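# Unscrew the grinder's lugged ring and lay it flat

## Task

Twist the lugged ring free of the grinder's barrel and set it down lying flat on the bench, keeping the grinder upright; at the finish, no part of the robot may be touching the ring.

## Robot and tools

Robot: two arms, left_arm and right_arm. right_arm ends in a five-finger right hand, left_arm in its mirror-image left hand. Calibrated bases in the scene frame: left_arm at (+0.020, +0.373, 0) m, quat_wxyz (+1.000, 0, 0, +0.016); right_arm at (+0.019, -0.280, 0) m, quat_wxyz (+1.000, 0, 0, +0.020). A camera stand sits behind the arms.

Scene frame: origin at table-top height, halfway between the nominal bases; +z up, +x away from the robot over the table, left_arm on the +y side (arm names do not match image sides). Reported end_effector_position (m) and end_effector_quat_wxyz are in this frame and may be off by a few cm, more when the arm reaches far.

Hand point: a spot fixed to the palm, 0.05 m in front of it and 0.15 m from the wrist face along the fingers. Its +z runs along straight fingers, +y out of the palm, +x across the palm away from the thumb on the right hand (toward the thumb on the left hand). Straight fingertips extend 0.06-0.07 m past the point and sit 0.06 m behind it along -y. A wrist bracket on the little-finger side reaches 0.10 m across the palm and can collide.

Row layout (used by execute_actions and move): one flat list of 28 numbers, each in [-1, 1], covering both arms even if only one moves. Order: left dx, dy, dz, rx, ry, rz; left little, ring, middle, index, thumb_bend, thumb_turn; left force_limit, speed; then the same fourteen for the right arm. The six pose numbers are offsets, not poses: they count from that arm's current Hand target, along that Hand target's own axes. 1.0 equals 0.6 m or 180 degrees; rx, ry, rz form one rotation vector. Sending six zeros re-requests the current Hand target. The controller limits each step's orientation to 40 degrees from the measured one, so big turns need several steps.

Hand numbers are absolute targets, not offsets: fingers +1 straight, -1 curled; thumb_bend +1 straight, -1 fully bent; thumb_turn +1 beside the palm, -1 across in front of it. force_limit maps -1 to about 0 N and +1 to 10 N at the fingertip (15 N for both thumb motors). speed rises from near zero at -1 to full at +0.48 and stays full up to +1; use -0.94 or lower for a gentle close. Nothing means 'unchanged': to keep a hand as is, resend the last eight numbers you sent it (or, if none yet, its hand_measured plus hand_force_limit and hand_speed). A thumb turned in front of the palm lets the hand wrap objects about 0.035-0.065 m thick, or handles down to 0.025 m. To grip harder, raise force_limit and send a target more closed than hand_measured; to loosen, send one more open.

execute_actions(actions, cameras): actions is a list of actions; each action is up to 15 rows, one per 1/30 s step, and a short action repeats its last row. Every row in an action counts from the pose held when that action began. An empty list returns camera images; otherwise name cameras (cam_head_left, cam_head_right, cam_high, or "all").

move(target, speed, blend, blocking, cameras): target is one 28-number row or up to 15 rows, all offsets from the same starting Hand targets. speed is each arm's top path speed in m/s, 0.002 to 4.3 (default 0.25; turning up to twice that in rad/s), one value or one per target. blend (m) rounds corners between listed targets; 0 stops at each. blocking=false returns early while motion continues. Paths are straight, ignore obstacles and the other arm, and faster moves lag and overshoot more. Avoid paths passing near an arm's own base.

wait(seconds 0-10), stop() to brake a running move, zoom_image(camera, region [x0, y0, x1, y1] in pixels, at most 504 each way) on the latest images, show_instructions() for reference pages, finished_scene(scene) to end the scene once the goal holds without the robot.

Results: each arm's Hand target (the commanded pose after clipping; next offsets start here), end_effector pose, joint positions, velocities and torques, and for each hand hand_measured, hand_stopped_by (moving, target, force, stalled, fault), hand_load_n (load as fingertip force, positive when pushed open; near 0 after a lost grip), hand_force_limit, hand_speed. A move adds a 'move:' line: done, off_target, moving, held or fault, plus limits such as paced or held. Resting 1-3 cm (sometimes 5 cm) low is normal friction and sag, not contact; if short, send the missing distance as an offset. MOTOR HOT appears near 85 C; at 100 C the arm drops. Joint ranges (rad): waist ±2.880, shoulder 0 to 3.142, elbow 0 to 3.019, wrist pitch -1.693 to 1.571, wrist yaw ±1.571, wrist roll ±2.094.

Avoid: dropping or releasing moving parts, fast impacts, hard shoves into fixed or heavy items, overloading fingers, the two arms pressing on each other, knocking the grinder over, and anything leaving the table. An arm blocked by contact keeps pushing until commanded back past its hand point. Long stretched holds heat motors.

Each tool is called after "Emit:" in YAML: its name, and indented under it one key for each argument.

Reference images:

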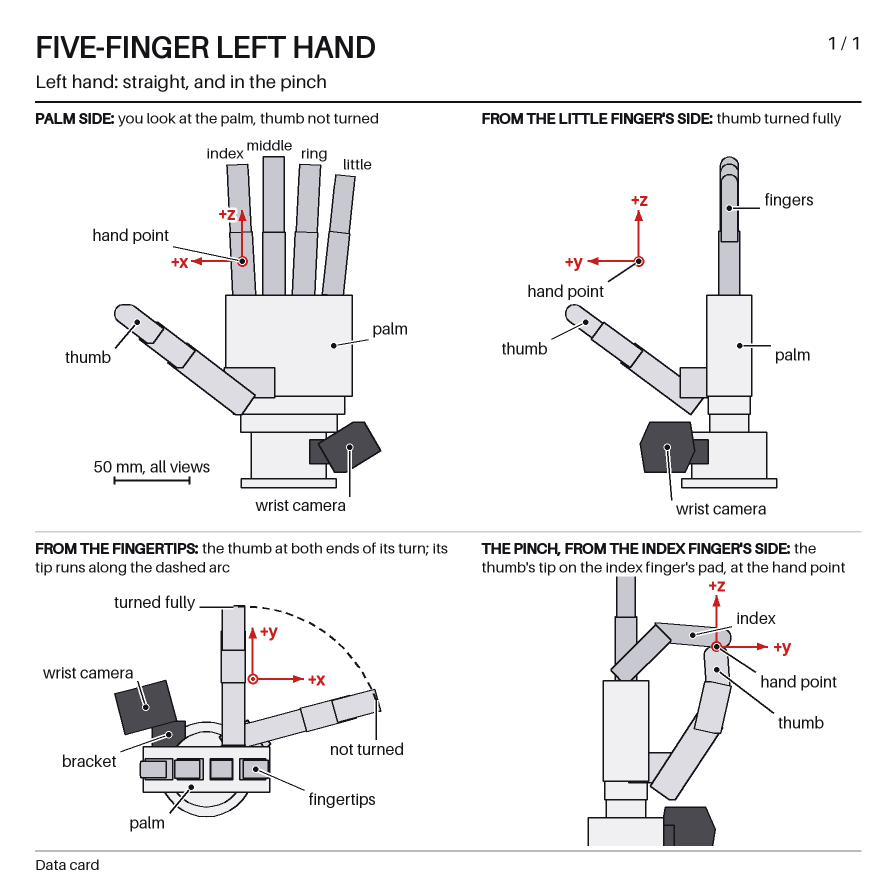

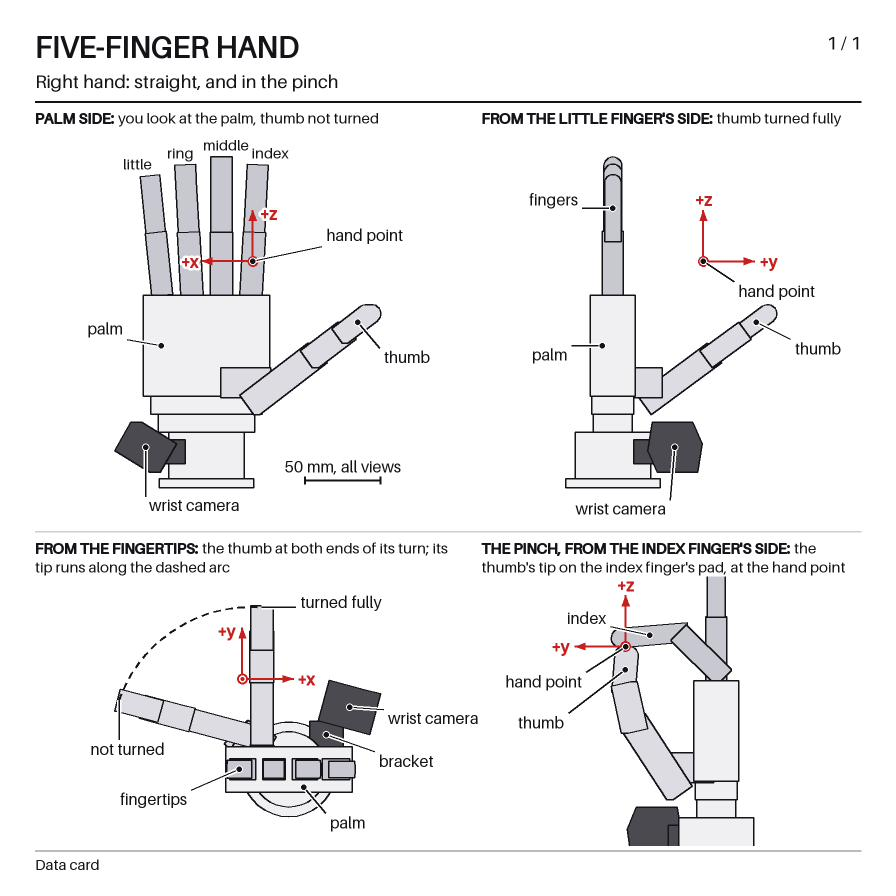

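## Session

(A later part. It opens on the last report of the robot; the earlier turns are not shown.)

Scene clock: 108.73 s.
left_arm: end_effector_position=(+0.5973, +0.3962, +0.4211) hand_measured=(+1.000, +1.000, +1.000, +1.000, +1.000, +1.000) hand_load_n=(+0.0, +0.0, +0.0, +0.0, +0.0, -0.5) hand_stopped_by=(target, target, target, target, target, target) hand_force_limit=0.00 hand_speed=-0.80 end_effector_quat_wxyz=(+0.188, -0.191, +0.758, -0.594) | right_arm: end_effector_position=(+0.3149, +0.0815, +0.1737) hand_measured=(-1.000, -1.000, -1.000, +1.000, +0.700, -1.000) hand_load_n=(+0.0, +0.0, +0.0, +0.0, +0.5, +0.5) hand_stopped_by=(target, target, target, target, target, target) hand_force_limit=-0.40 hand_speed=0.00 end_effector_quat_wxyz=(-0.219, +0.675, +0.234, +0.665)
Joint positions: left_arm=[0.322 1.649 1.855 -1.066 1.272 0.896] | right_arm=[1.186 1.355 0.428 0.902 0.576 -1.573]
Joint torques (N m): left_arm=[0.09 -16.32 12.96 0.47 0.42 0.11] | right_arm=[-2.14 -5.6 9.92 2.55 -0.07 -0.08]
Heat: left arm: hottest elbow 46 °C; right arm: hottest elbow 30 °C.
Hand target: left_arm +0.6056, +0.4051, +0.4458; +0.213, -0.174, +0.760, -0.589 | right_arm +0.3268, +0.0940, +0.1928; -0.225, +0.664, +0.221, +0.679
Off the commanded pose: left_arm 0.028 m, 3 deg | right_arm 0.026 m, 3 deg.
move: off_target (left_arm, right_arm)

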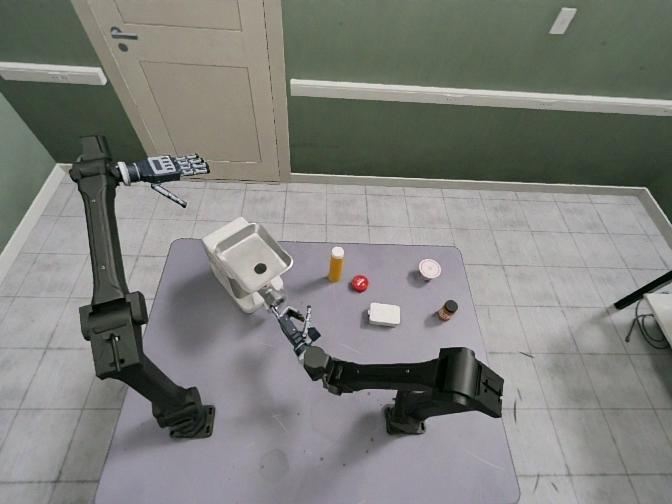

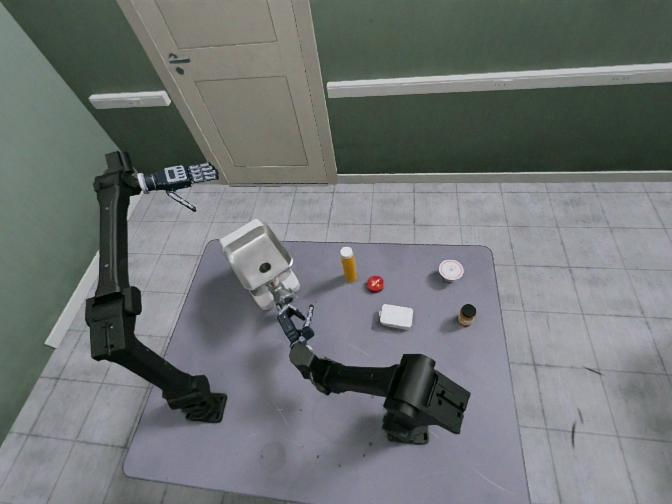

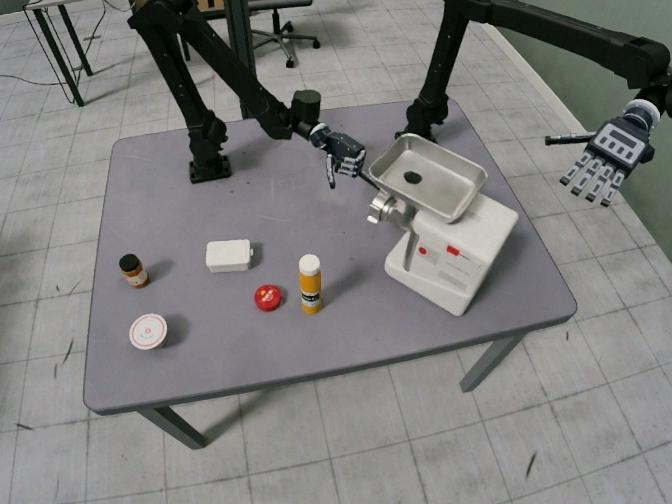

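Emit:
move:
  target:
    - [0,0,0,0,0,0,1,1,1,1,1,1,0,-0.8,0.0117,0,-0.01,0,0,0,-1,-1,-1,1,0.7,-1,-0.4,0]
    - [0,0,0,0,0,0,1,1,1,1,1,1,0,-0.8,0.0117,0,0.03,0,0,0,-1,-1,-1,1,0.7,-1,-0.4,0]
  speed: 0.1
  cameras: ["cam_head_left","cam_head_right"]

Emit:
zoom_image:
  camera: "cam_head_left"
  region: [250, 270, 310, 330]

Emit:
zoom_image:
  camera: "cam_head_right"
  region: [260, 270, 320, 330]

Scene clock: 110.60 s.
left_arm: end_effector_position=(+0.5973, +0.3962, +0.4211) hand_measured=(+1.000, +1.000, +1.000, +1.000, +1.000, +1.000) hand_load_n=(+0.0, +0.0, +0.0, +0.0, +0.5, +0.0) hand_stopped_by=(target, target, target, target, target, target) hand_force_limit=0.00 hand_speed=-0.80 end_effector_quat_wxyz=(+0.188, -0.191, +0.758, -0.594) | right_arm: end_effector_position=(+0.3164, +0.0831, +0.1750) hand_measured=(-1.000, -1.000, -1.000, +1.000, +0.700, -1.000) hand_load_n=(+0.0, +0.0, +0.0, -3.5, +0.0, +0.0) hand_stopped_by=(target, target, target, target, target, target) hand_force_limit=-0.40 hand_speed=0.00 end_effector_quat_wxyz=(-0.219, +0.674, +0.240, +0.663)
Joint positions: left_arm=[0.322 1.649 1.855 -1.066 1.272 0.896] | right_arm=[1.18 1.35 0.431 0.891 0.559 -1.579]
Joint torques (N m): left_arm=[-0.32 -16.21 12.96 0.43 0.41 0.11] | right_arm=[-3.55 -4.54 12.74 1.76 -0.5 -0.04]
Heat: left arm: hottest elbow 46 °C; right arm: hottest elbow 30 °C.
Hand target: left_arm +0.6056, +0.4051, +0.4458; +0.213, -0.174, +0.760, -0.589 | right_arm +0.3411, +0.1046, +0.2003; -0.224, +0.664, +0.221, +0.679
Off the commanded pose: left_arm 0.028 m, 3 deg | right_arm 0.041 m, 3 deg.
move: off_target (left_arm, right_arm)
Images, in order (width x height): cam_head_left 672x504, cam_head_right 672x504.

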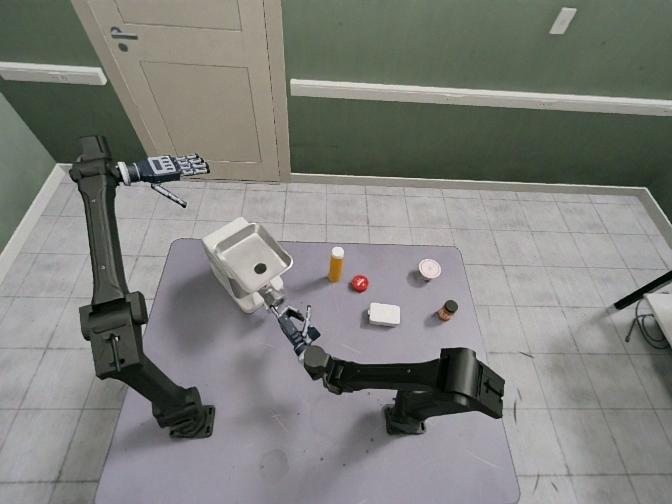

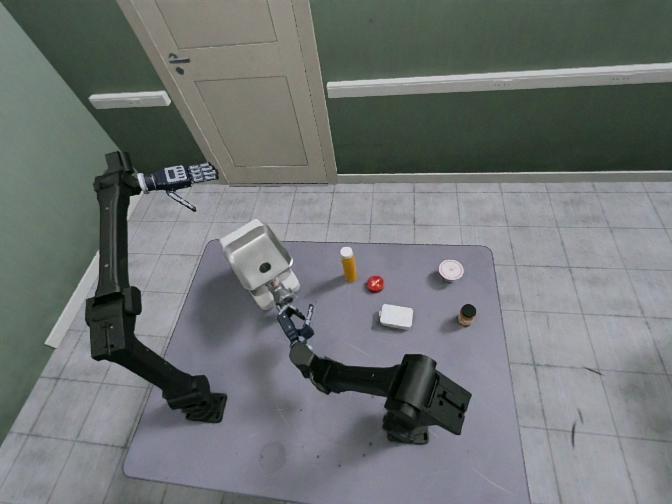

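Scaled by 8.400 from the camera's 672x504 image, which has a finer 960x720 frame.

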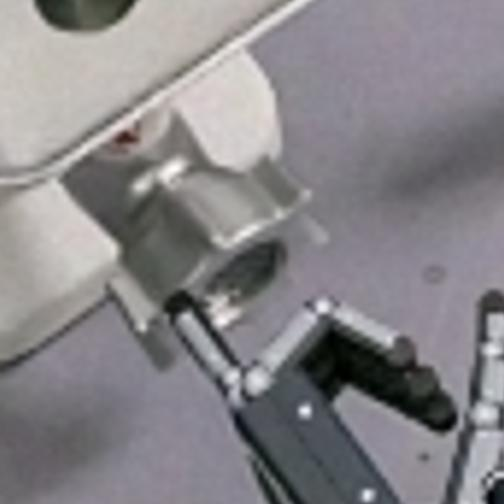

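Scaled by 8.400 from the camera's 672x504 image, which has a finer 960x720 frame.

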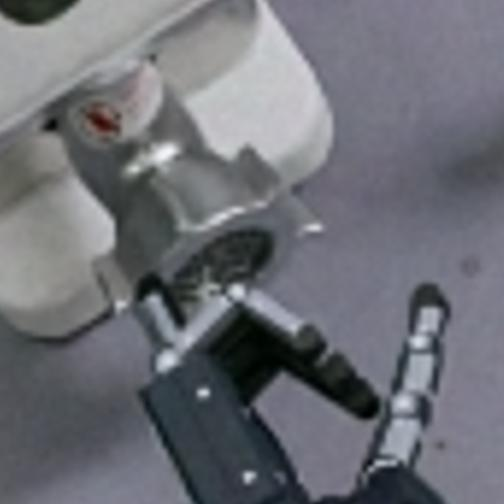

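Emit:
move:
  target:
    - [0,0,0,0,0,0,1,1,1,1,1,1,0,-0.8,0.0,-0.004,-0.06,0,0,0,-1,-1,-1,1,0.7,-1,-0.4,0]
    - [0,0,0,0,0,0,1,1,1,1,1,1,0,-0.8,0.013,-0.006,-0.055,0,0,0,-1,-1,-1,1,0.7,-1,-0.4,0]
    - [0,0,0,0,0,0,1,1,1,1,1,1,0,-0.8,0.013,-0.006,-0.022,0,0,0,-1,-1,-1,1,0.7,-1,-0.4,0]
  speed: 0.12
  cameras: ["cam_head_left","cam_head_right"]

Emit:
zoom_image:
  camera: "cam_head_left"
  region: [250, 270, 310, 330]

Emit:
zoom_image:
  camera: "cam_head_right"
  region: [260, 270, 320, 330]

Scene clock: 113.20 s.
left_arm: end_effector_position=(+0.5973, +0.3962, +0.4211) hand_measured=(+1.000, +1.000, +1.000, +1.000, +1.000, +1.000) hand_load_n=(+0.0, +0.0, +0.0, +0.0, +0.0, +0.0) hand_stopped_by=(target, target, target, target, target, target) hand_force_limit=0.00 hand_speed=-0.80 end_effector_quat_wxyz=(+0.188, -0.191, +0.758, -0.594) | right_arm: end_effector_position=(+0.3165, +0.0886, +0.1927) hand_measured=(-1.000, -1.000, -1.000, +1.000, +0.700, -1.000) hand_load_n=(+0.0, +0.0, +0.0, +0.0, +0.0, +0.5) hand_stopped_by=(target, target, target, target, target, target) hand_force_limit=-0.40 hand_speed=0.00 end_effector_quat_wxyz=(-0.223, +0.670, +0.231, +0.670)
Joint positions: left_arm=[0.322 1.649 1.855 -1.066 1.272 0.896] | right_arm=[1.189 1.322 0.459 0.86 0.577 -1.579]
Joint torques (N m): left_arm=[0.03 -16.21 12.9 0.5 0.42 0.11] | right_arm=[-2.2 -5.48 10.3 1.8 -0.08 -0.02]
Heat: left arm: hottest elbow 46 °C; right arm: hottest elbow 30 °C.
Hand target: left_arm +0.6056, +0.4051, +0.4458; +0.213, -0.174, +0.760, -0.589 | right_arm +0.3283, +0.0995, +0.2077; -0.224, +0.664, +0.221, +0.679
Off the commanded pose: left_arm 0.028 m, 3 deg | right_arm 0.022 m, 2 deg.
move: off_target (left_arm, right_arm)
Images, in order (width x height): cam_head_left 672x504, cam_head_right 672x504.

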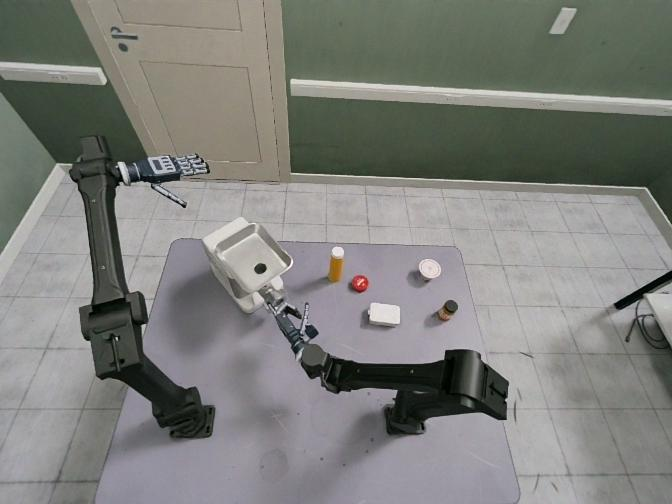

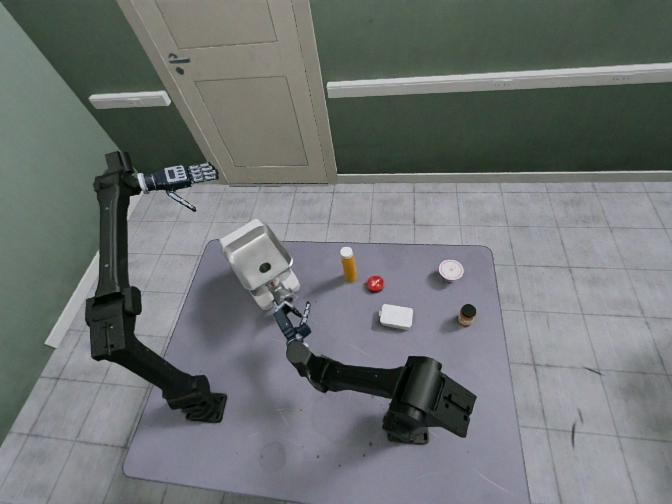

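Scaled by 8.400 from the camera's 672x504 image, which has a finer 960x720 frame.

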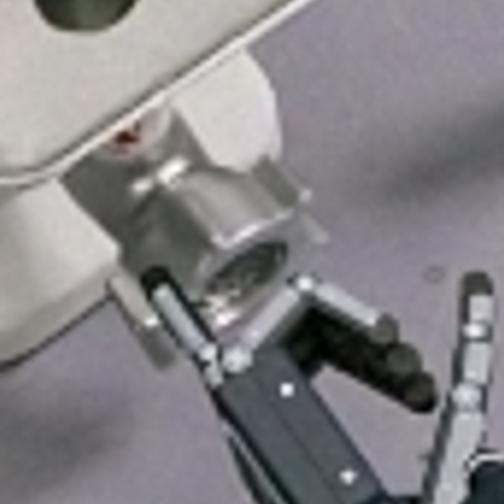

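Scaled by 8.400 from the camera's 672x504 image, which has a finer 960x720 frame.

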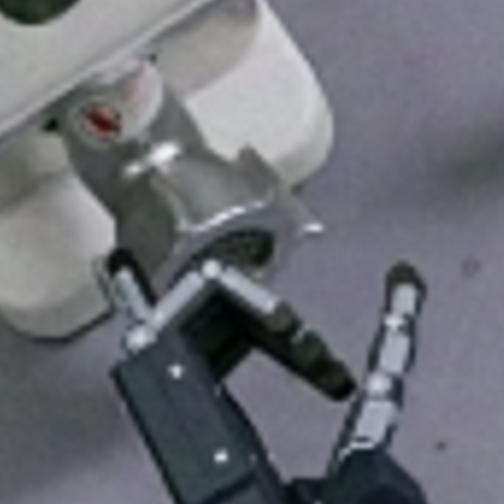

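Emit:
move:
  target:
    - [0,0,0,0,0,0,1,1,1,1,1,1,0,-0.8,-0.026,0.0077,0,0,0,0,-1,-1,-1,1,0.7,-1,-0.4,0]
    - [0,0,0,0,0,0,1,1,1,1,1,1,0,-0.8,-0.026,0.0077,0.024,0,0,0,-1,-1,-1,1,0.7,-1,-0.4,0]
  speed: 0.1
  cameras: ["cam_head_left","cam_head_right"]

Emit:
zoom_image:
  camera: "cam_head_left"
  region: [250, 270, 310, 330]

Emit:
zoom_image:
  camera: "cam_head_right"
  region: [260, 270, 320, 330]

Scene clock: 115.20 s.
left_arm: end_effector_position=(+0.5973, +0.3962, +0.4211) hand_measured=(+1.000, +1.000, +1.000, +1.000, +1.000, +1.000) hand_load_n=(+0.0, +0.0, +0.0, +0.0, +0.0, +0.0) hand_stopped_by=(target, target, target, target, target, target) hand_force_limit=0.00 hand_speed=-0.80 end_effector_quat_wxyz=(+0.188, -0.191, +0.758, -0.594) | right_arm: end_effector_position=(+0.3280, +0.0981, +0.1809) hand_measured=(-1.000, -1.000, -1.000, +1.000, +0.700, -1.000) hand_load_n=(+0.0, +0.0, +0.0, +0.0, +0.0, +0.0) hand_stopped_by=(target, target, target, target, target, target) hand_force_limit=-0.40 hand_speed=0.00 end_effector_quat_wxyz=(-0.226, +0.669, +0.235, +0.668)
Joint positions: left_arm=[0.322 1.649 1.855 -1.066 1.272 0.896] | right_arm=[1.161 1.391 0.476 0.91 0.538 -1.579]
Joint torques (N m): left_arm=[-0.09 -16.56 12.96 0.49 0.4 0.09] | right_arm=[-2.73 -5.77 9.47 2.33 0.1 -0.01]
Heat: left arm: hottest elbow 46 °C; right arm: hottest elbow 30 °C.
Hand target: left_arm +0.6056, +0.4051, +0.4458; +0.213, -0.174, +0.760, -0.589 | right_arm +0.3428, +0.1045, +0.1924; -0.224, +0.664, +0.221, +0.679
Off the commanded pose: left_arm 0.028 m, 3 deg | right_arm 0.020 m, 2 deg.
move: off_target (left_arm, right_arm)
Images, in order (width x height): cam_head_left 672x504, cam_head_right 672x504.

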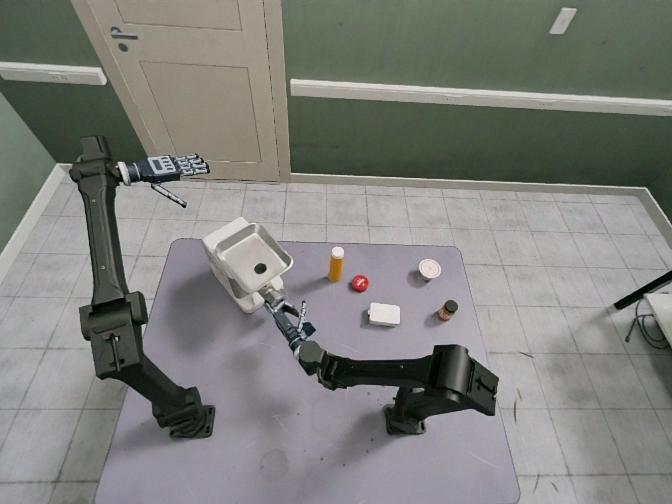

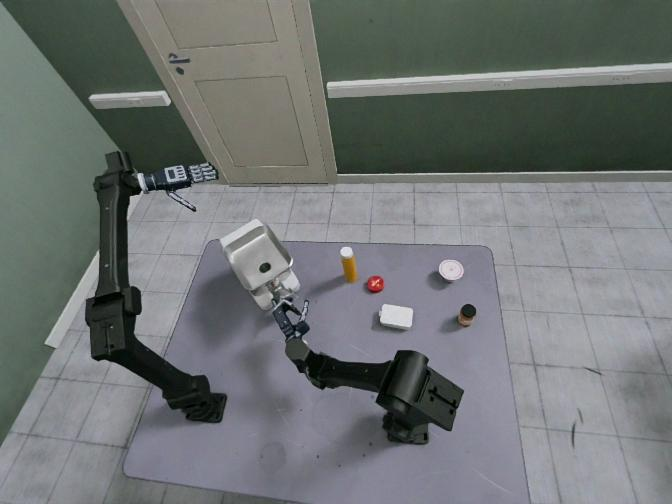

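Scaled by 8.400 from the camera's 672x504 image, which has a finer 960x720 frame.

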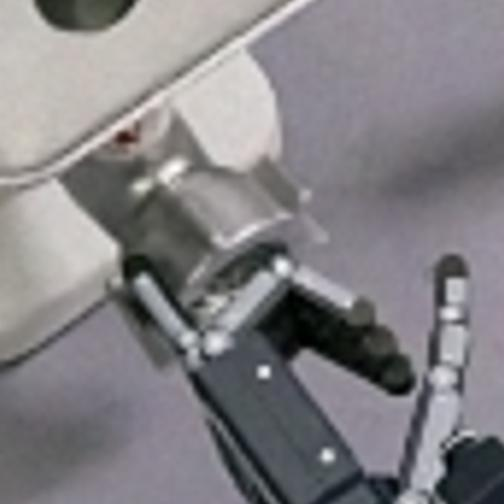

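Scaled by 8.400 from the camera's 672x504 image, which has a finer 960x720 frame.

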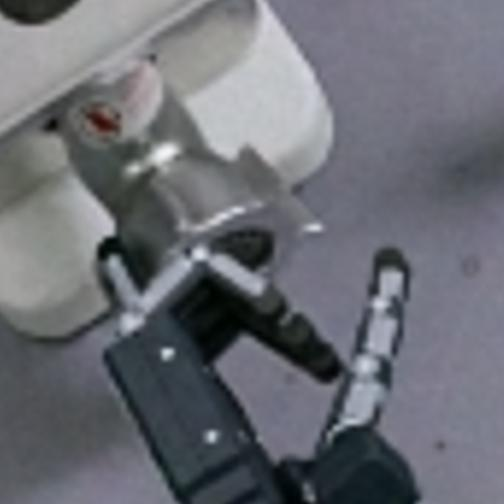

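Emit:
move:
  target:
    - [0,0,0,0,0,0,1,1,1,1,1,1,0,-0.8,-0.0833,0,-0.005,0,0,0,-1,-1,-1,1,0.7,-1,-0.4,0]
  speed: 0.08
  cameras: ["cam_head_left","cam_high"]

Emit:
zoom_image:
  camera: "cam_head_left"
  region: [250, 270, 310, 330]

Emit:
zoom_image:
  camera: "cam_high"
  region: [350, 170, 420, 240]

Scene clock: 116.83 s.
left_arm: end_effector_position=(+0.5973, +0.3962, +0.4211) hand_measured=(+1.000, +1.000, +1.000, +1.000, +1.000, +1.000) hand_load_n=(+0.0, +0.0, +0.0, +0.0, +0.0, +0.0) hand_stopped_by=(target, target, target, target, target, target) hand_force_limit=0.00 hand_speed=-0.80 end_effector_quat_wxyz=(+0.188, -0.191, +0.758, -0.594) | right_arm: end_effector_position=(+0.3326, +0.1082, +0.1659) hand_measured=(-1.000, -1.000, -1.000, +1.000, +0.700, -1.000) hand_load_n=(+0.0, +0.0, +0.0, +0.0, +0.0, +0.0) hand_stopped_by=(target, target, target, target, target, target) hand_force_limit=-0.40 hand_speed=0.00 end_effector_quat_wxyz=(-0.250, +0.648, +0.209, +0.689)
Joint positions: left_arm=[0.322 1.649 1.855 -1.066 1.272 0.896] | right_arm=[1.16 1.535 0.476 1.145 0.539 -1.579]
Joint torques (N m): left_arm=[-0.09 -16.15 12.96 0.43 0.38 0.11] | right_arm=[-2.43 -4.6 5.55 1.24 0.15 -0.01]
Heat: left arm: hottest elbow 46 °C; right arm: hottest elbow 30 °C.
Hand target: left_arm +0.6056, +0.4051, +0.4458; +0.213, -0.174, +0.760, -0.589 | right_arm +0.3414, +0.1034, +0.1424; -0.224, +0.664, +0.220, +0.679
Off the commanded pose: left_arm 0.028 m, 3 deg | right_arm 0.026 m, 4 deg.
move: off_target (left_arm, right_arm)
Images, in order (width x height): cam_head_left 672x504, cam_high 672x504.

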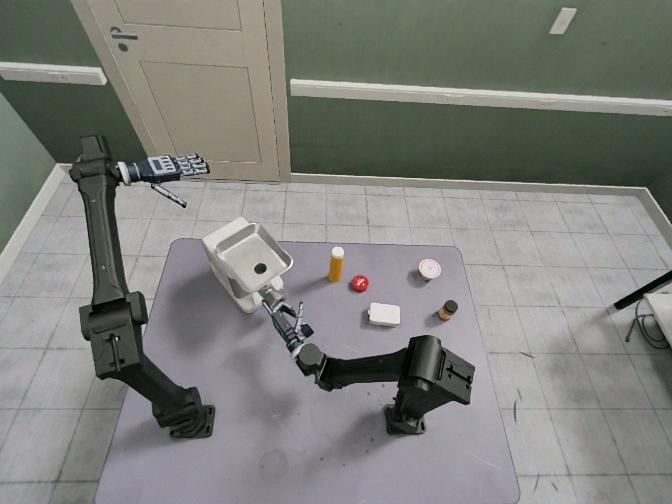

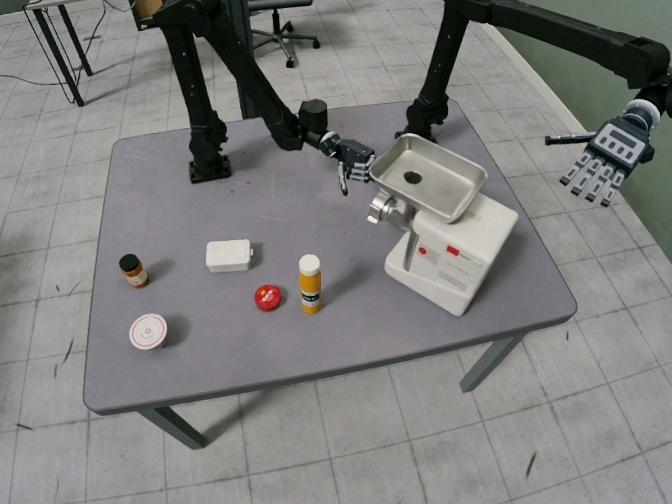

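Scaled by 8.400 from the camera's 672x504 image, which has a finer 960x720 frame.

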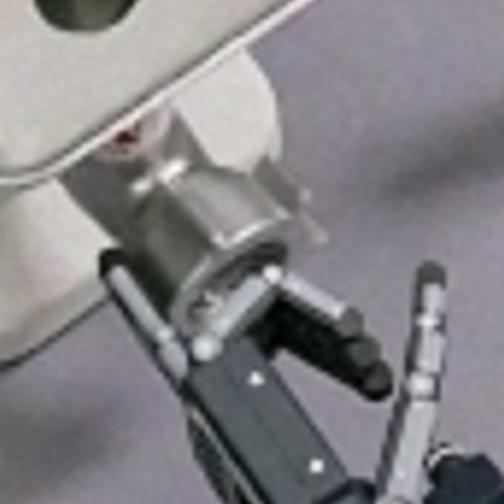

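Scaled by 7.200 from the camera's 672x504 image, which has a finer 960x720 frame.

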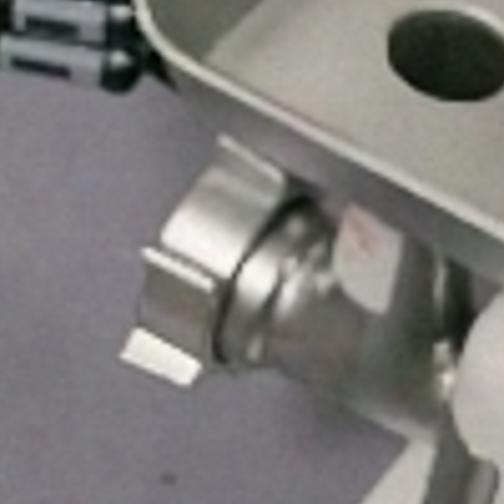

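Emit:
move:
  target:
    - [0,0,0,0,0,0,1,1,1,1,1,1,0,-0.8,0.055,0.0,-0.013,0,0,0,-1,-1,-1,1,0.7,-1,-0.4,0]
    - [0,0,0,0,0,0,1,1,1,1,1,1,0,-0.8,0.055,0.035,-0.013,0,0,0,-1,-1,-1,1,0.7,-1,-0.4,0]
  speed: 0.08
  cameras: ["cam_head_left"]

Emit:
zoom_image:
  camera: "cam_head_left"
  region: [250, 270, 310, 330]

Scene clock: 118.87 s.
left_arm: end_effector_position=(+0.5973, +0.3962, +0.4211) hand_measured=(+1.000, +1.000, +1.000, +1.000, +1.000, +1.000) hand_load_n=(+0.0, +0.0, +0.0, +0.0, +0.0, +0.0) hand_stopped_by=(target, target, target, target, target, target) hand_force_limit=0.00 hand_speed=-0.80 end_effector_quat_wxyz=(+0.188, -0.191, +0.758, -0.594) | right_arm: end_effector_position=(+0.3336, +0.1011, +0.1762) hand_measured=(-1.000, -1.000, -1.000, +1.000, +0.700, -1.000) hand_load_n=(+0.0, +0.0, +0.0, +0.5, +0.0, +0.5) hand_stopped_by=(target, target, target, target, target, target) hand_force_limit=-0.40 hand_speed=0.00 end_effector_quat_wxyz=(-0.245, +0.656, +0.233, +0.674)
Joint positions: left_arm=[0.322 1.649 1.855 -1.066 1.272 0.896] | right_arm=[1.137 1.437 0.465 1.006 0.488 -1.579]
Joint torques (N m): left_arm=[-0.03 -16.38 12.94 0.4 0.41 0.06] | right_arm=[-3.72 -9.11 5.18 1.48 0.61 0]
Heat: left arm: hottest elbow 47 °C; right arm: hottest elbow 30 °C.
Hand target: left_arm +0.6056, +0.4051, +0.4458; +0.213, -0.174, +0.760, -0.589 | right_arm +0.3471, +0.0815, +0.1753; -0.224, +0.664, +0.220, +0.679
Off the commanded pose: left_arm 0.028 m, 3 deg | right_arm 0.024 m, 3 deg.
move: off_target (left_arm, right_arm)
Images, in order (width x height): cam_head_left 672x504.

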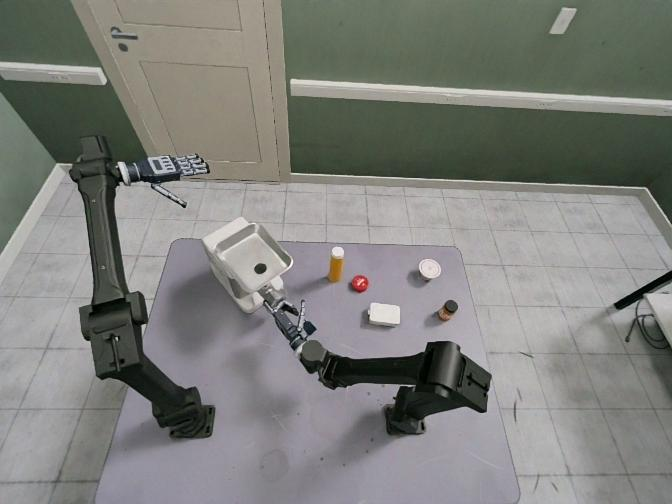

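Scaled by 8.400 from the camera's 672x504 image, which has a finer 960x720 frame.

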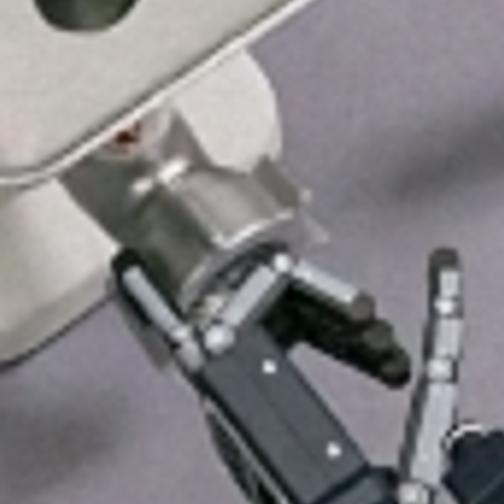

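Emit:
move:
  target:
    - [0,0,0,0,0,0,1,1,1,1,1,1,0,-0.8,-0.0917,0,-0.015,0,-0.01,0,-1,-1,-1,1,0.7,-1,-0.4,0]
  speed: 0.08
  cameras: ["cam_head_left","cam_high"]

Emit:
zoom_image:
  camera: "cam_head_left"
  region: [250, 270, 310, 330]

Emit:
zoom_image:
  camera: "cam_high"
  region: [350, 170, 420, 240]

Scene clock: 120.73 s.
left_arm: end_effector_position=(+0.5973, +0.3962, +0.4211) hand_measured=(+1.000, +1.000, +1.000, +1.000, +1.000, +1.000) hand_load_n=(+0.0, +0.0, +0.0, -0.5, +0.0, -0.5) hand_stopped_by=(target, target, target, target, target, target) hand_force_limit=0.00 hand_speed=-0.80 end_effector_quat_wxyz=(+0.188, -0.191, +0.758, -0.594) | right_arm: end_effector_position=(+0.3326, +0.0986, +0.1649) hand_measured=(-1.000, -1.000, -1.000, +1.000, +0.700, -1.000) hand_load_n=(+0.5, +0.0, +0.0, +1.0, +0.0, +0.5) hand_stopped_by=(target, target, target, target, target, target) hand_force_limit=-0.40 hand_speed=0.00 end_effector_quat_wxyz=(-0.266, +0.640, +0.211, +0.689)
Joint positions: left_arm=[0.322 1.649 1.855 -1.066 1.272 0.896] | right_arm=[1.137 1.527 0.438 1.194 0.49 -1.569]
Joint torques (N m): left_arm=[-0.32 -16.56 13.03 0.51 0.4 0.11] | right_arm=[-2.84 -3.25 2.74 0.69 1 0.06]
Heat: left arm: hottest elbow 47 °C; right arm: hottest elbow 30 °C.
Hand target: left_arm +0.6056, +0.4051, +0.4458; +0.213, -0.174, +0.760, -0.589 | right_arm +0.3408, +0.0768, +0.1202; -0.221, +0.674, +0.224, +0.668
Off the commanded pose: left_arm 0.028 m, 3 deg | right_arm 0.050 m, 7 deg.
move: off_target (left_arm, right_arm)
Images, in order (width x height): cam_head_left 672x504, cam_high 672x504.

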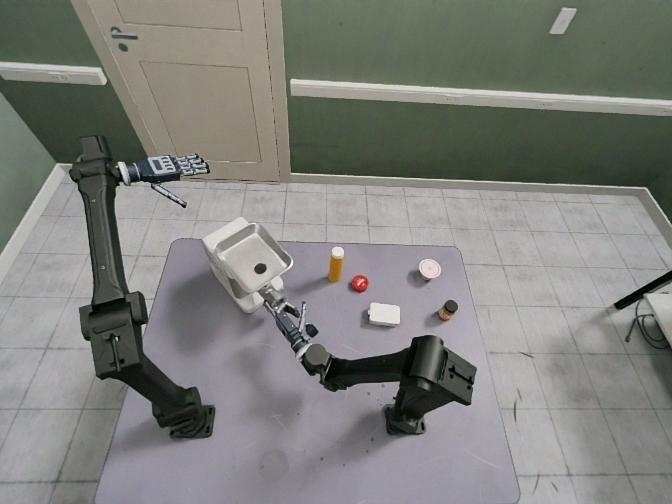

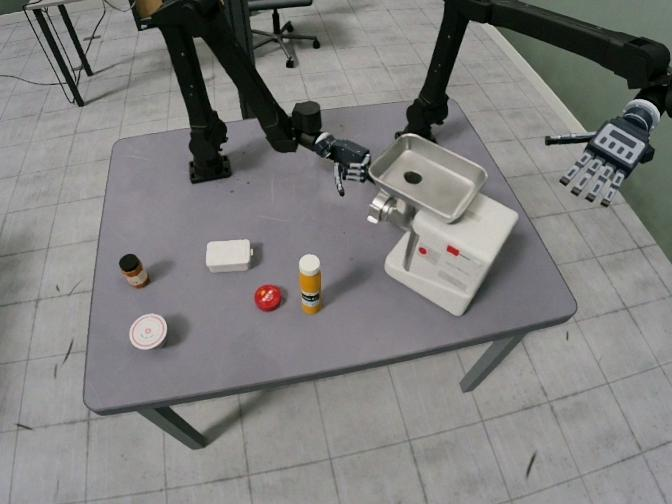

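Scaled by 8.400 from the camera's 672x504 image, which has a finer 960x720 frame.

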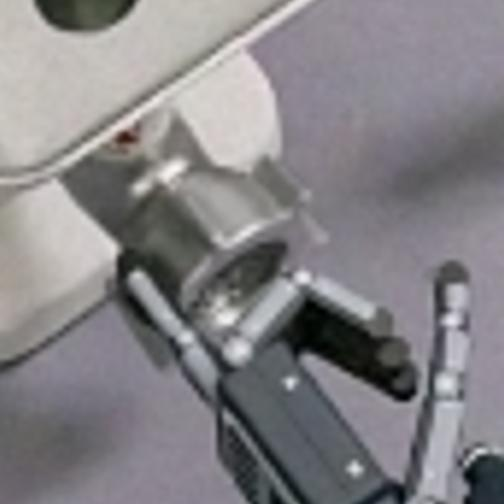

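Scaled by 7.200 from the camera's 672x504 image, which has a finer 960x720 frame.

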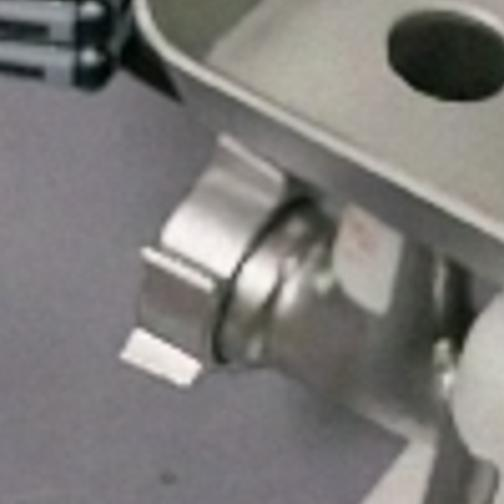

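Emit:
move:
  target:
    - [0,0,0,0,0,0,1,1,1,1,1,1,0,-0.8,-0.075,0,-0.015,0,-0.02,0,-1,-1,-1,1,0.7,-1,-0.4,0]
  speed: 0.08
  cameras: ["cam_head_left","cam_high"]

Emit:
zoom_image:
  camera: "cam_head_left"
  region: [250, 270, 310, 330]

Emit:
zoom_image:
  camera: "cam_high"
  region: [350, 170, 420, 240]

Scene clock: 122.33 s.
left_arm: end_effector_position=(+0.5973, +0.3962, +0.4211) hand_measured=(+1.000, +1.000, +1.000, +1.000, +1.000, +1.000) hand_load_n=(+0.0, +0.0, +0.0, +0.0, +0.0, +0.0) hand_stopped_by=(target, target, target, target, target, target) hand_force_limit=0.00 hand_speed=-0.80 end_effector_quat_wxyz=(+0.188, -0.191, +0.758, -0.594) | right_arm: end_effector_position=(+0.3303, +0.0988, +0.1520) hand_measured=(-1.000, -1.000, -1.000, +1.000, +0.700, -1.000) hand_load_n=(+0.0, +0.0, +0.0, +1.0, +0.0, +0.5) hand_stopped_by=(target, target, target, target, target, target) hand_force_limit=-0.40 hand_speed=0.00 end_effector_quat_wxyz=(-0.285, +0.640, +0.191, +0.687)
Joint positions: left_arm=[0.322 1.649 1.855 -1.066 1.272 0.896] | right_arm=[1.142 1.583 0.428 1.276 0.497 -1.527]
Joint torques (N m): left_arm=[0.15 -16.44 12.93 0.49 0.42 0.1] | right_arm=[-2.2 -0.97 0.61 -0.69 1.13 0.01]
Heat: left arm: hottest elbow 47 °C; right arm: hottest elbow 30 °C.
Hand target: left_arm +0.6056, +0.4051, +0.4458; +0.213, -0.174, +0.760, -0.589 | right_arm +0.3332, +0.0711, +0.0751; -0.214, +0.695, +0.231, +0.647
Off the commanded pose: left_arm 0.028 m, 3 deg | right_arm 0.082 m, 12 deg.
move: off_target (left_arm, right_arm)
Images, in order (width x height): cam_head_left 672x504, cam_high 672x504.

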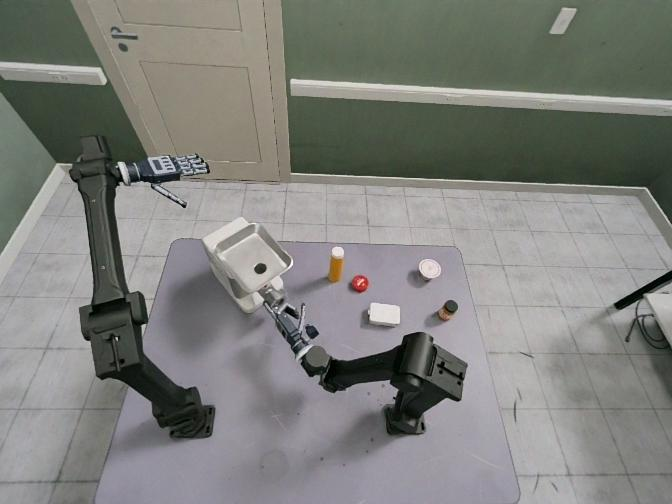

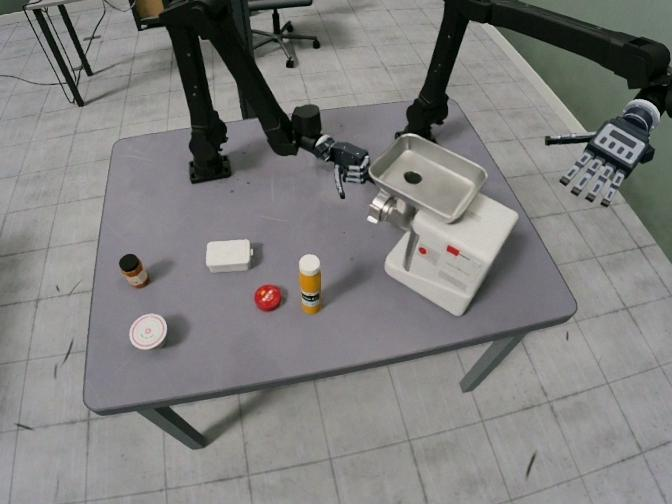

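Scaled by 8.400 from the camera's 672x504 image, which has a finer 960x720 frame.

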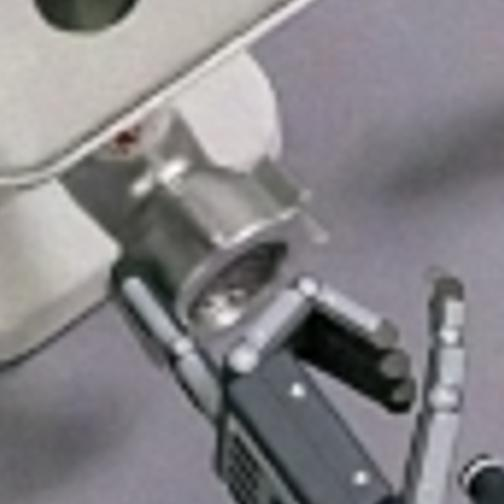

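Scaled by 7.200 from the camera's 672x504 image, which has a finer 960x720 frame.

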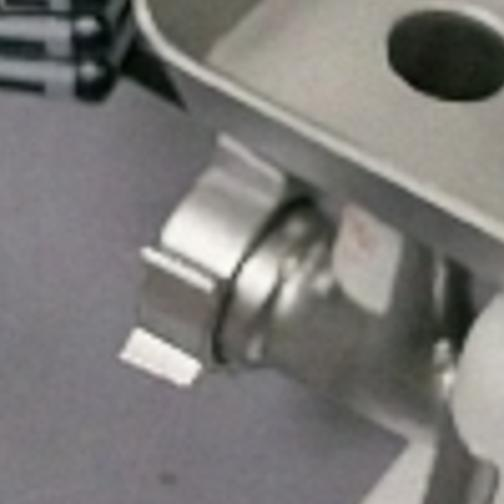

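Emit:
move:
  target:
    - [0,0,0,0,0,0,1,1,1,1,1,1,0,-0.8,-0.06,0,-0.015,0,-0.03,0,-1,-1,-1,1,0.7,-1,-0.4,0]
  speed: 0.08
  cameras: ["cam_head_left","cam_high"]

Emit:
zoom_image:
  camera: "cam_head_left"
  region: [250, 270, 310, 330]

Emit:
zoom_image:
  camera: "cam_high"
  region: [350, 170, 420, 240]

Scene clock: 123.90 s.
left_arm: end_effector_position=(+0.5973, +0.3962, +0.4211) hand_measured=(+1.000, +1.000, +1.000, +1.000, +1.000, +1.000) hand_load_n=(+0.0, +0.0, +0.0, +0.0, +0.0, -0.5) hand_stopped_by=(target, target, target, target, target, target) hand_force_limit=0.00 hand_speed=-0.80 end_effector_quat_wxyz=(+0.188, -0.191, +0.758, -0.594) | right_arm: end_effector_position=(+0.3294, +0.0987, +0.1457) hand_measured=(-1.000, -1.000, -1.000, +1.000, +0.700, -1.000) hand_load_n=(+0.0, +0.0, +0.0, +1.0, +0.0, +0.5) hand_stopped_by=(target, target, target, target, target, target) hand_force_limit=-0.40 hand_speed=0.00 end_effector_quat_wxyz=(-0.296, +0.650, +0.175, +0.677)
Joint positions: left_arm=[0.322 1.649 1.855 -1.066 1.272 0.896] | right_arm=[1.142 1.582 0.427 1.262 0.505 -1.474]
Joint torques (N m): left_arm=[-0.03 -16.26 12.92 0.55 0.41 0.09] | right_arm=[-1.67 0.03 -1.33 -2.99 0.93 -0.01]
Heat: left arm: hottest elbow 47 °C; right arm: hottest elbow 30 °C.
Hand target: left_arm +0.6056, +0.4051, +0.4458; +0.213, -0.174, +0.760, -0.589 | right_arm +0.3241, +0.0641, +0.0399; -0.203, +0.725, +0.241, +0.613
Off the commanded pose: left_arm 0.028 m, 3 deg | right_arm 0.111 m, 17 deg.
move: off_target (left_arm, right_arm)
Images, in order (width x height): cam_head_left 672x504, cam_high 672x504.

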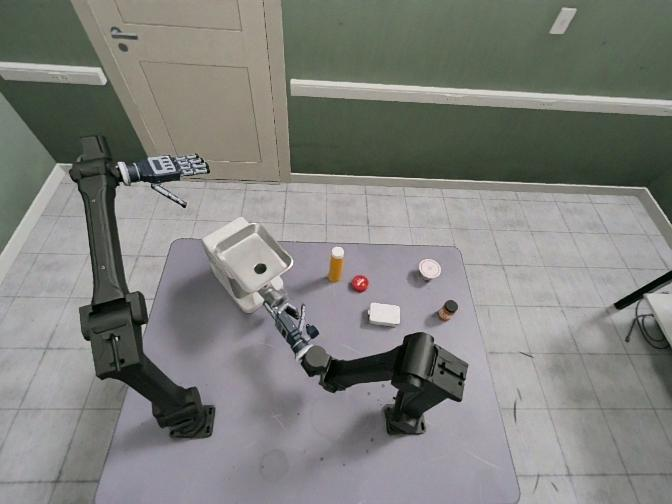

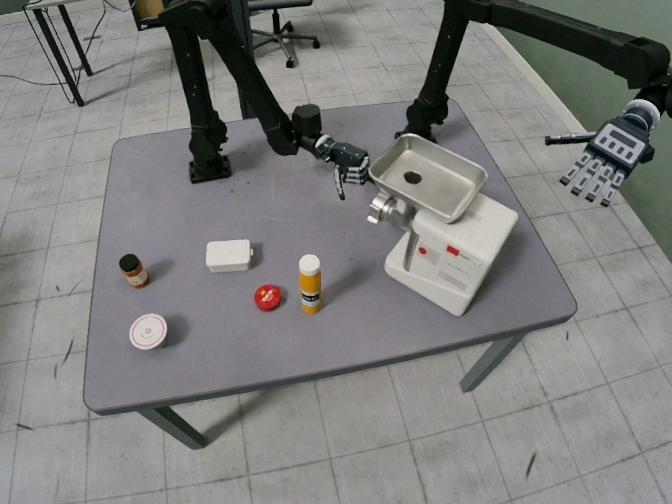

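Scaled by 8.400 from the camera's 672x504 image, which has a finer 960x720 frame.

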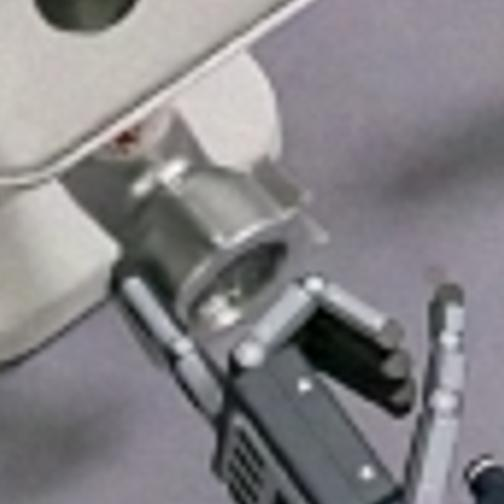

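Scaled by 7.200 from the camera's 672x504 image, which has a finer 960x720 frame.

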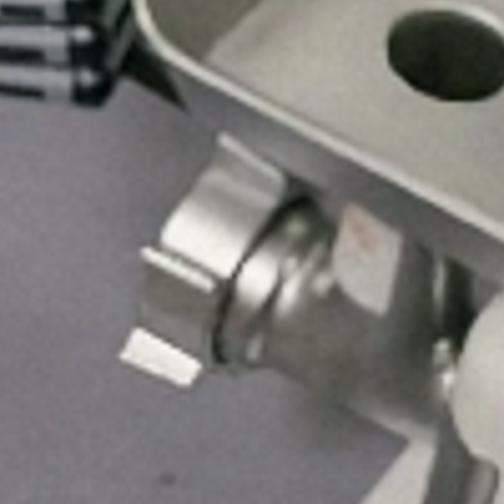

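Emit:
move:
  target:
    - [0,0,0,0,0,0,1,1,1,1,1,1,0,-0.8,0,-0.08,-0.008,0,0,0,-1,-1,-1,1,0.7,-1,-0.4,0]
  speed: 0.06
  cameras: ["cam_head_left","cam_high"]

Emit:
zoom_image:
  camera: "cam_head_left"
  region: [250, 270, 310, 330]

Emit:
zoom_image:
  camera: "cam_high"
  region: [350, 170, 420, 240]

Scene clock: 126.03 s.
left_arm: end_effector_position=(+0.5973, +0.3962, +0.4211) hand_measured=(+1.000, +1.000, +1.000, +1.000, +1.000, +1.000) hand_load_n=(+0.0, +0.0, +0.0, +0.0, +0.0, +0.0) hand_stopped_by=(target, target, target, target, target, target) hand_force_limit=0.00 hand_speed=-0.80 end_effector_quat_wxyz=(+0.188, -0.191, +0.758, -0.594) | right_arm: end_effector_position=(+0.3160, +0.1008, +0.1456) hand_measured=(-1.000, -1.000, -1.000, +1.000, +0.700, -1.000) hand_load_n=(+0.0, +0.0, +0.0, -1.0, +0.0, +0.5) hand_stopped_by=(target, target, target, target, target, target) hand_force_limit=-0.40 hand_speed=0.00 end_effector_quat_wxyz=(-0.268, +0.665, +0.145, +0.682)
Joint positions: left_arm=[0.322 1.649 1.855 -1.066 1.272 0.896] | right_arm=[1.217 1.58 0.459 1.215 0.667 -1.469]
Joint torques (N m): left_arm=[-0.21 -16.38 13.05 0.42 0.41 0.11] | right_arm=[1.85 2.14 0.55 -3.04 -0.62 0.16]
Heat: left arm: hottest elbow 47 °C; right arm: hottest elbow 30 °C.
Hand target: left_arm +0.6056, +0.4051, +0.4458; +0.213, -0.174, +0.760, -0.589 | right_arm +0.2915, +0.0999, +0.0406; -0.203, +0.725, +0.241, +0.613
Off the commanded pose: left_arm 0.028 m, 3 deg | right_arm 0.108 m, 17 deg.
move: off_target (left_arm, right_arm)
Images, in order (width x height): cam_head_left 672x504, cam_high 672x504.

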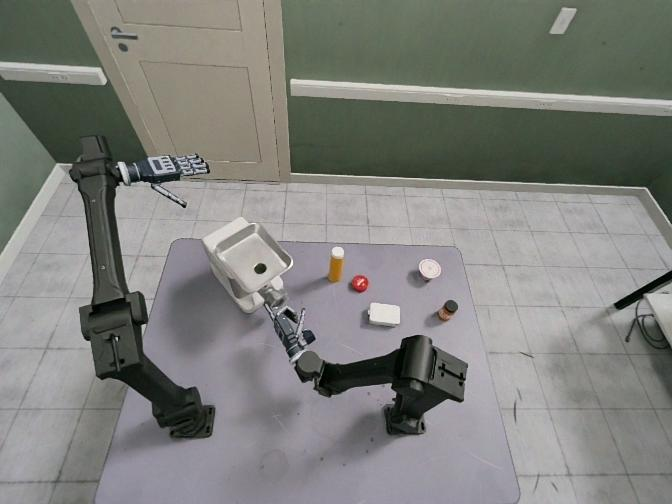

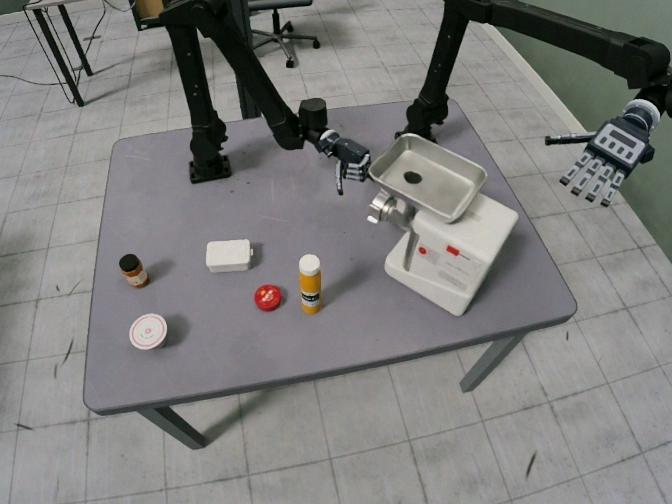

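Scaled by 8.400 from the camera's 672x504 image, which has a finer 960x720 frame.

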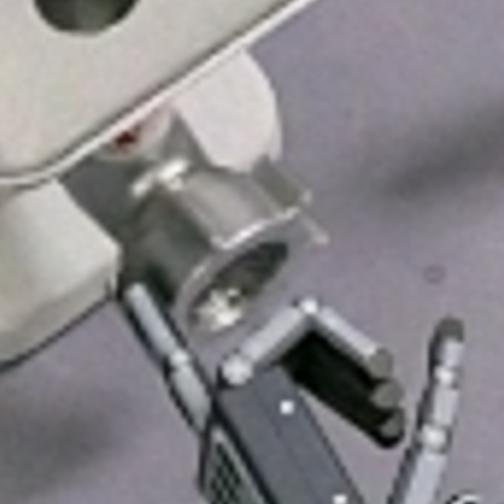

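Scaled by 7.200 from the camera's 672x504 image, which has a finer 960x720 frame.

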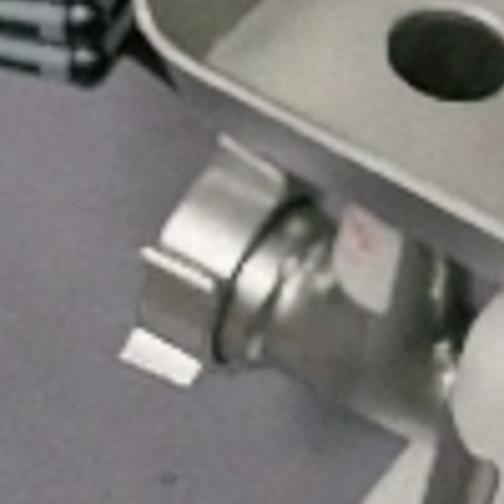

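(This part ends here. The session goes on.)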